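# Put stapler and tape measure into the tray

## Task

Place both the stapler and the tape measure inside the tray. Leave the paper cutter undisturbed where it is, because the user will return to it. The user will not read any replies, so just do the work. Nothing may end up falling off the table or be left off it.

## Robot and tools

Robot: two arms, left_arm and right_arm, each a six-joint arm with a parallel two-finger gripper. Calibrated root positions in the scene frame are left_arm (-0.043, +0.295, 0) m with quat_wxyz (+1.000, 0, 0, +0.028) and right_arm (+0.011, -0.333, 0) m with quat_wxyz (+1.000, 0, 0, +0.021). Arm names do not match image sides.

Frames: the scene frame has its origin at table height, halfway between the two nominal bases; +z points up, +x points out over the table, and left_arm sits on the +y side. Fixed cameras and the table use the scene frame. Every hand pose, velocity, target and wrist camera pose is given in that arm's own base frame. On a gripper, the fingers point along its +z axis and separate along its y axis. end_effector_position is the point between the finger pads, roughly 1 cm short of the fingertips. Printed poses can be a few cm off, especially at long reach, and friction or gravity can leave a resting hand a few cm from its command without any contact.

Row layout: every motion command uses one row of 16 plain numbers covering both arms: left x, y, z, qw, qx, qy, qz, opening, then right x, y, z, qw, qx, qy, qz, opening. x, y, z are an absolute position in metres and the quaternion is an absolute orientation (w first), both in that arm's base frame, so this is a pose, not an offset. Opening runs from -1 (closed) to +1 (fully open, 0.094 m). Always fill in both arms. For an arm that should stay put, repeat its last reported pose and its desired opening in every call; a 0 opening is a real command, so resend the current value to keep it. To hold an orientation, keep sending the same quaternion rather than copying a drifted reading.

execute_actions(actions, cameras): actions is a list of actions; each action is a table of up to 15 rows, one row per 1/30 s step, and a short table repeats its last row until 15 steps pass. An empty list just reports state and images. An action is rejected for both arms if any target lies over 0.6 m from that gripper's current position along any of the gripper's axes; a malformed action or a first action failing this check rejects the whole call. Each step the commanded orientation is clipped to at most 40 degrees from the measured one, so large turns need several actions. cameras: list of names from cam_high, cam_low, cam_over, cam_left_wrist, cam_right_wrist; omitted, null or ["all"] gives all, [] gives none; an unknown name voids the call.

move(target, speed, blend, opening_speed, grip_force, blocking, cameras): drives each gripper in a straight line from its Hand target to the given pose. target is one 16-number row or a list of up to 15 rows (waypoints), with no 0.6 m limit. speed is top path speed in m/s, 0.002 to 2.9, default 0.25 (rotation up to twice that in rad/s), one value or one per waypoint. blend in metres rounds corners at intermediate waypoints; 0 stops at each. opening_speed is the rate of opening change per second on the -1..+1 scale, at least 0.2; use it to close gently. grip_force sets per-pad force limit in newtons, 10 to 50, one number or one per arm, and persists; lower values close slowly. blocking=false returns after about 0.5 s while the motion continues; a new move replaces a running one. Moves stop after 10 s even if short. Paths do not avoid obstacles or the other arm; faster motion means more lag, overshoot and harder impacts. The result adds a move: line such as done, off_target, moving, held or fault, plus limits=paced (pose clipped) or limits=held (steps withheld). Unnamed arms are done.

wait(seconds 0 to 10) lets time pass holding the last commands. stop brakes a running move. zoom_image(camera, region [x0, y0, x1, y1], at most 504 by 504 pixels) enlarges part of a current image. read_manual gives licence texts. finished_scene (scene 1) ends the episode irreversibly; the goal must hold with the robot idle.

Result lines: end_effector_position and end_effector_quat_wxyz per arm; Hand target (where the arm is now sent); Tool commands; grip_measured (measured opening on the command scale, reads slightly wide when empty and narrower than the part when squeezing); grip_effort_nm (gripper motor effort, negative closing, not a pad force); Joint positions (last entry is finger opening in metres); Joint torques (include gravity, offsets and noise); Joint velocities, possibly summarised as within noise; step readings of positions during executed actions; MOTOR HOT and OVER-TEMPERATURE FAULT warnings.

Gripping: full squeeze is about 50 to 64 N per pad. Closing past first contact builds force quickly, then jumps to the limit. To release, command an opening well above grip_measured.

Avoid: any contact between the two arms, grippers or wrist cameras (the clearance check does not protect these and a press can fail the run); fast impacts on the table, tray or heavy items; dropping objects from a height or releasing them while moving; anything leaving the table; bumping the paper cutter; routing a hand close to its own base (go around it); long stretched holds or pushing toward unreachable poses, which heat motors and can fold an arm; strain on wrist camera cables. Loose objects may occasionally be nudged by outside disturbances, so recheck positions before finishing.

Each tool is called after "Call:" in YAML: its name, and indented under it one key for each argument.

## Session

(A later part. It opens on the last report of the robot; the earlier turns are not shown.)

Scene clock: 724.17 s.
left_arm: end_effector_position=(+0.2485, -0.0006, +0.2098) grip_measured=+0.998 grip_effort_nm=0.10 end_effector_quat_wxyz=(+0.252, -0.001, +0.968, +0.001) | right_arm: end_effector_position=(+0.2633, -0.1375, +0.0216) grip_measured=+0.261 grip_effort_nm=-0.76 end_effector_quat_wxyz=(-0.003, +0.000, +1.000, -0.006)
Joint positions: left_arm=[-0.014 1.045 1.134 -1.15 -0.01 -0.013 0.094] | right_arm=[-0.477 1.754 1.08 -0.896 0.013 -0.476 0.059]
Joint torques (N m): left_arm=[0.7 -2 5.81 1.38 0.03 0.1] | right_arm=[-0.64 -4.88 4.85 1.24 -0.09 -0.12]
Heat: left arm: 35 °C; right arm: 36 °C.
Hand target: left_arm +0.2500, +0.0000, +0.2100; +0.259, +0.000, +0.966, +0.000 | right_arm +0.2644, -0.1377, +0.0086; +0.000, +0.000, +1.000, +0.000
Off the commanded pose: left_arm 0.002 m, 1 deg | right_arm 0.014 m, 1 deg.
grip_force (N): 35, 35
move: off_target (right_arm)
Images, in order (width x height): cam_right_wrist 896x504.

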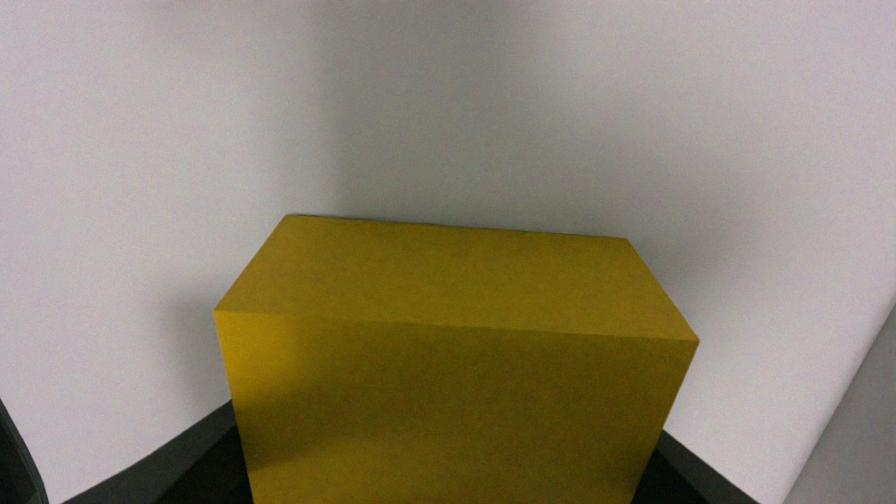

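Call:
move:
  target:
    - [0.25, 0.0, 0.21, 0.2588, 0, 0.9659, 0, 1.0, 0.2645, -0.1375, 0.0145, 0, 0, 1, 0, 0.62]
    - [0.25, 0.0, 0.21, 0.2588, 0, 0.9659, 0, 1.0, 0.2645, -0.1375, 0.17, 0, 0, 1, 0, 0.62]
  speed: [0.025, 0.12]
  opening_speed: 0.6
  cameras: ["cam_high", "cam_low", "cam_over", "cam_right_wrist"]

Scene clock: 731.60 s.
left_arm: end_effector_position=(+0.2485, -0.0006, +0.2098) grip_measured=+0.998 grip_effort_nm=0.11 end_effector_quat_wxyz=(+0.252, -0.001, +0.968, +0.001) | right_arm: end_effector_position=(+0.2654, -0.1385, +0.1610) grip_measured=+0.618 grip_effort_nm=0.10 end_effector_quat_wxyz=(-0.009, +0.000, +1.000, -0.002)
Joint positions: left_arm=[-0.014 1.045 1.134 -1.15 -0.01 -0.013 0.094] | right_arm=[-0.477 1.695 1.578 -1.468 0.012 -0.476 0.076]
Joint torques (N m): left_arm=[0.68 -1.98 5.85 1.37 0.01 0.09] | right_arm=[-0.55 -7.86 9.28 0.4 -0.08 -0.11]
Heat: left arm: 35 °C; right arm: 36 °C.
Hand target: left_arm +0.2500, +0.0000, +0.2100; +0.259, +0.000, +0.966, +0.000 | right_arm +0.2644, -0.1374, +0.1698; +0.000, +0.000, +1.000, +0.000
Off the commanded pose: left_arm 0.002 m, 1 deg | right_arm 0.009 m, 1 deg.
grip_force (N): 35, 35
move: done
Images, in order (width x height): cam_high 896x504, cam_low 896x504, cam_over 896x504, cam_right_wrist 896x504.

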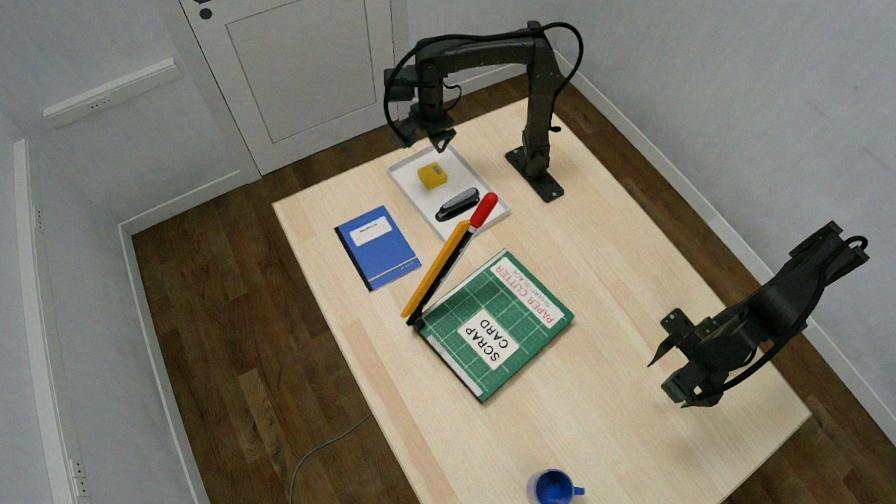

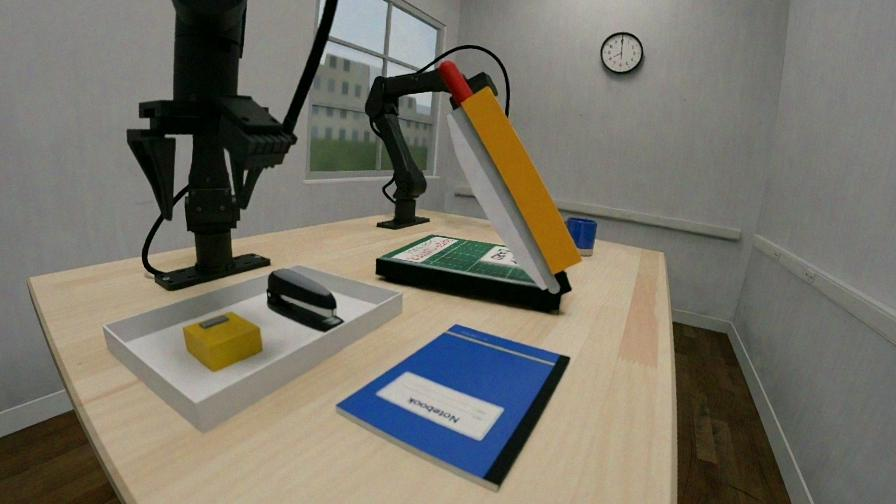

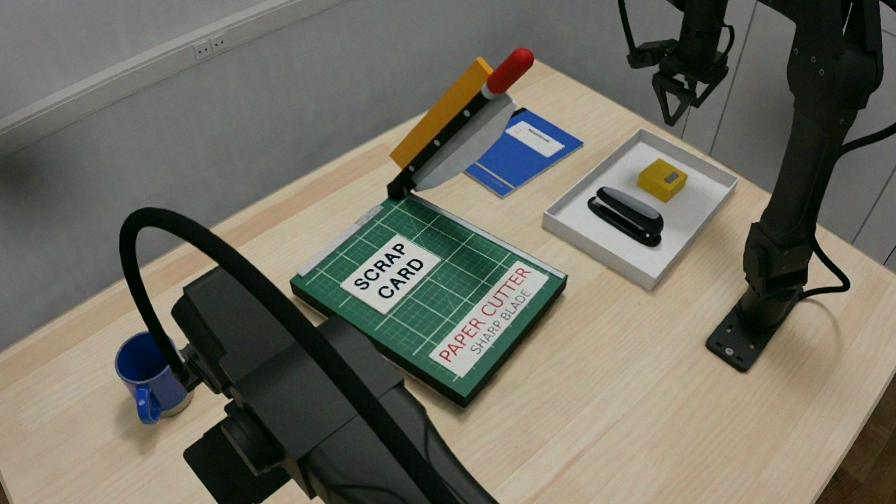

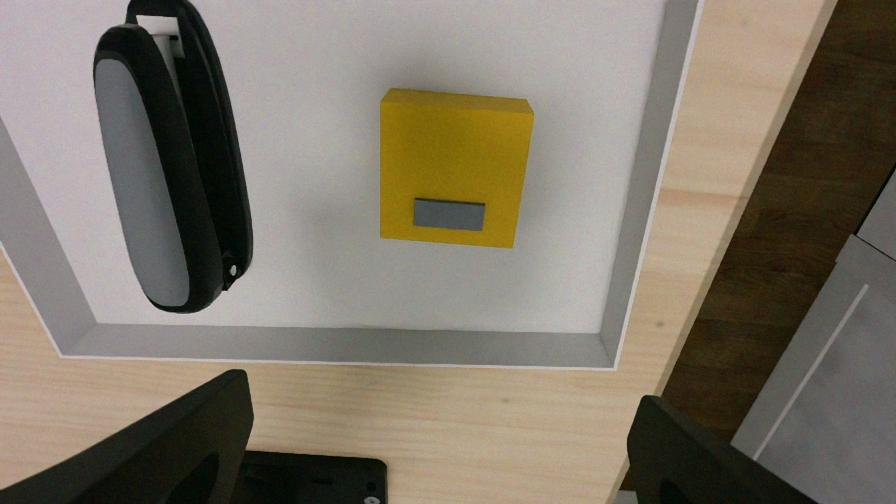

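Call:
finished_scene:

The scene is finished: the task was done.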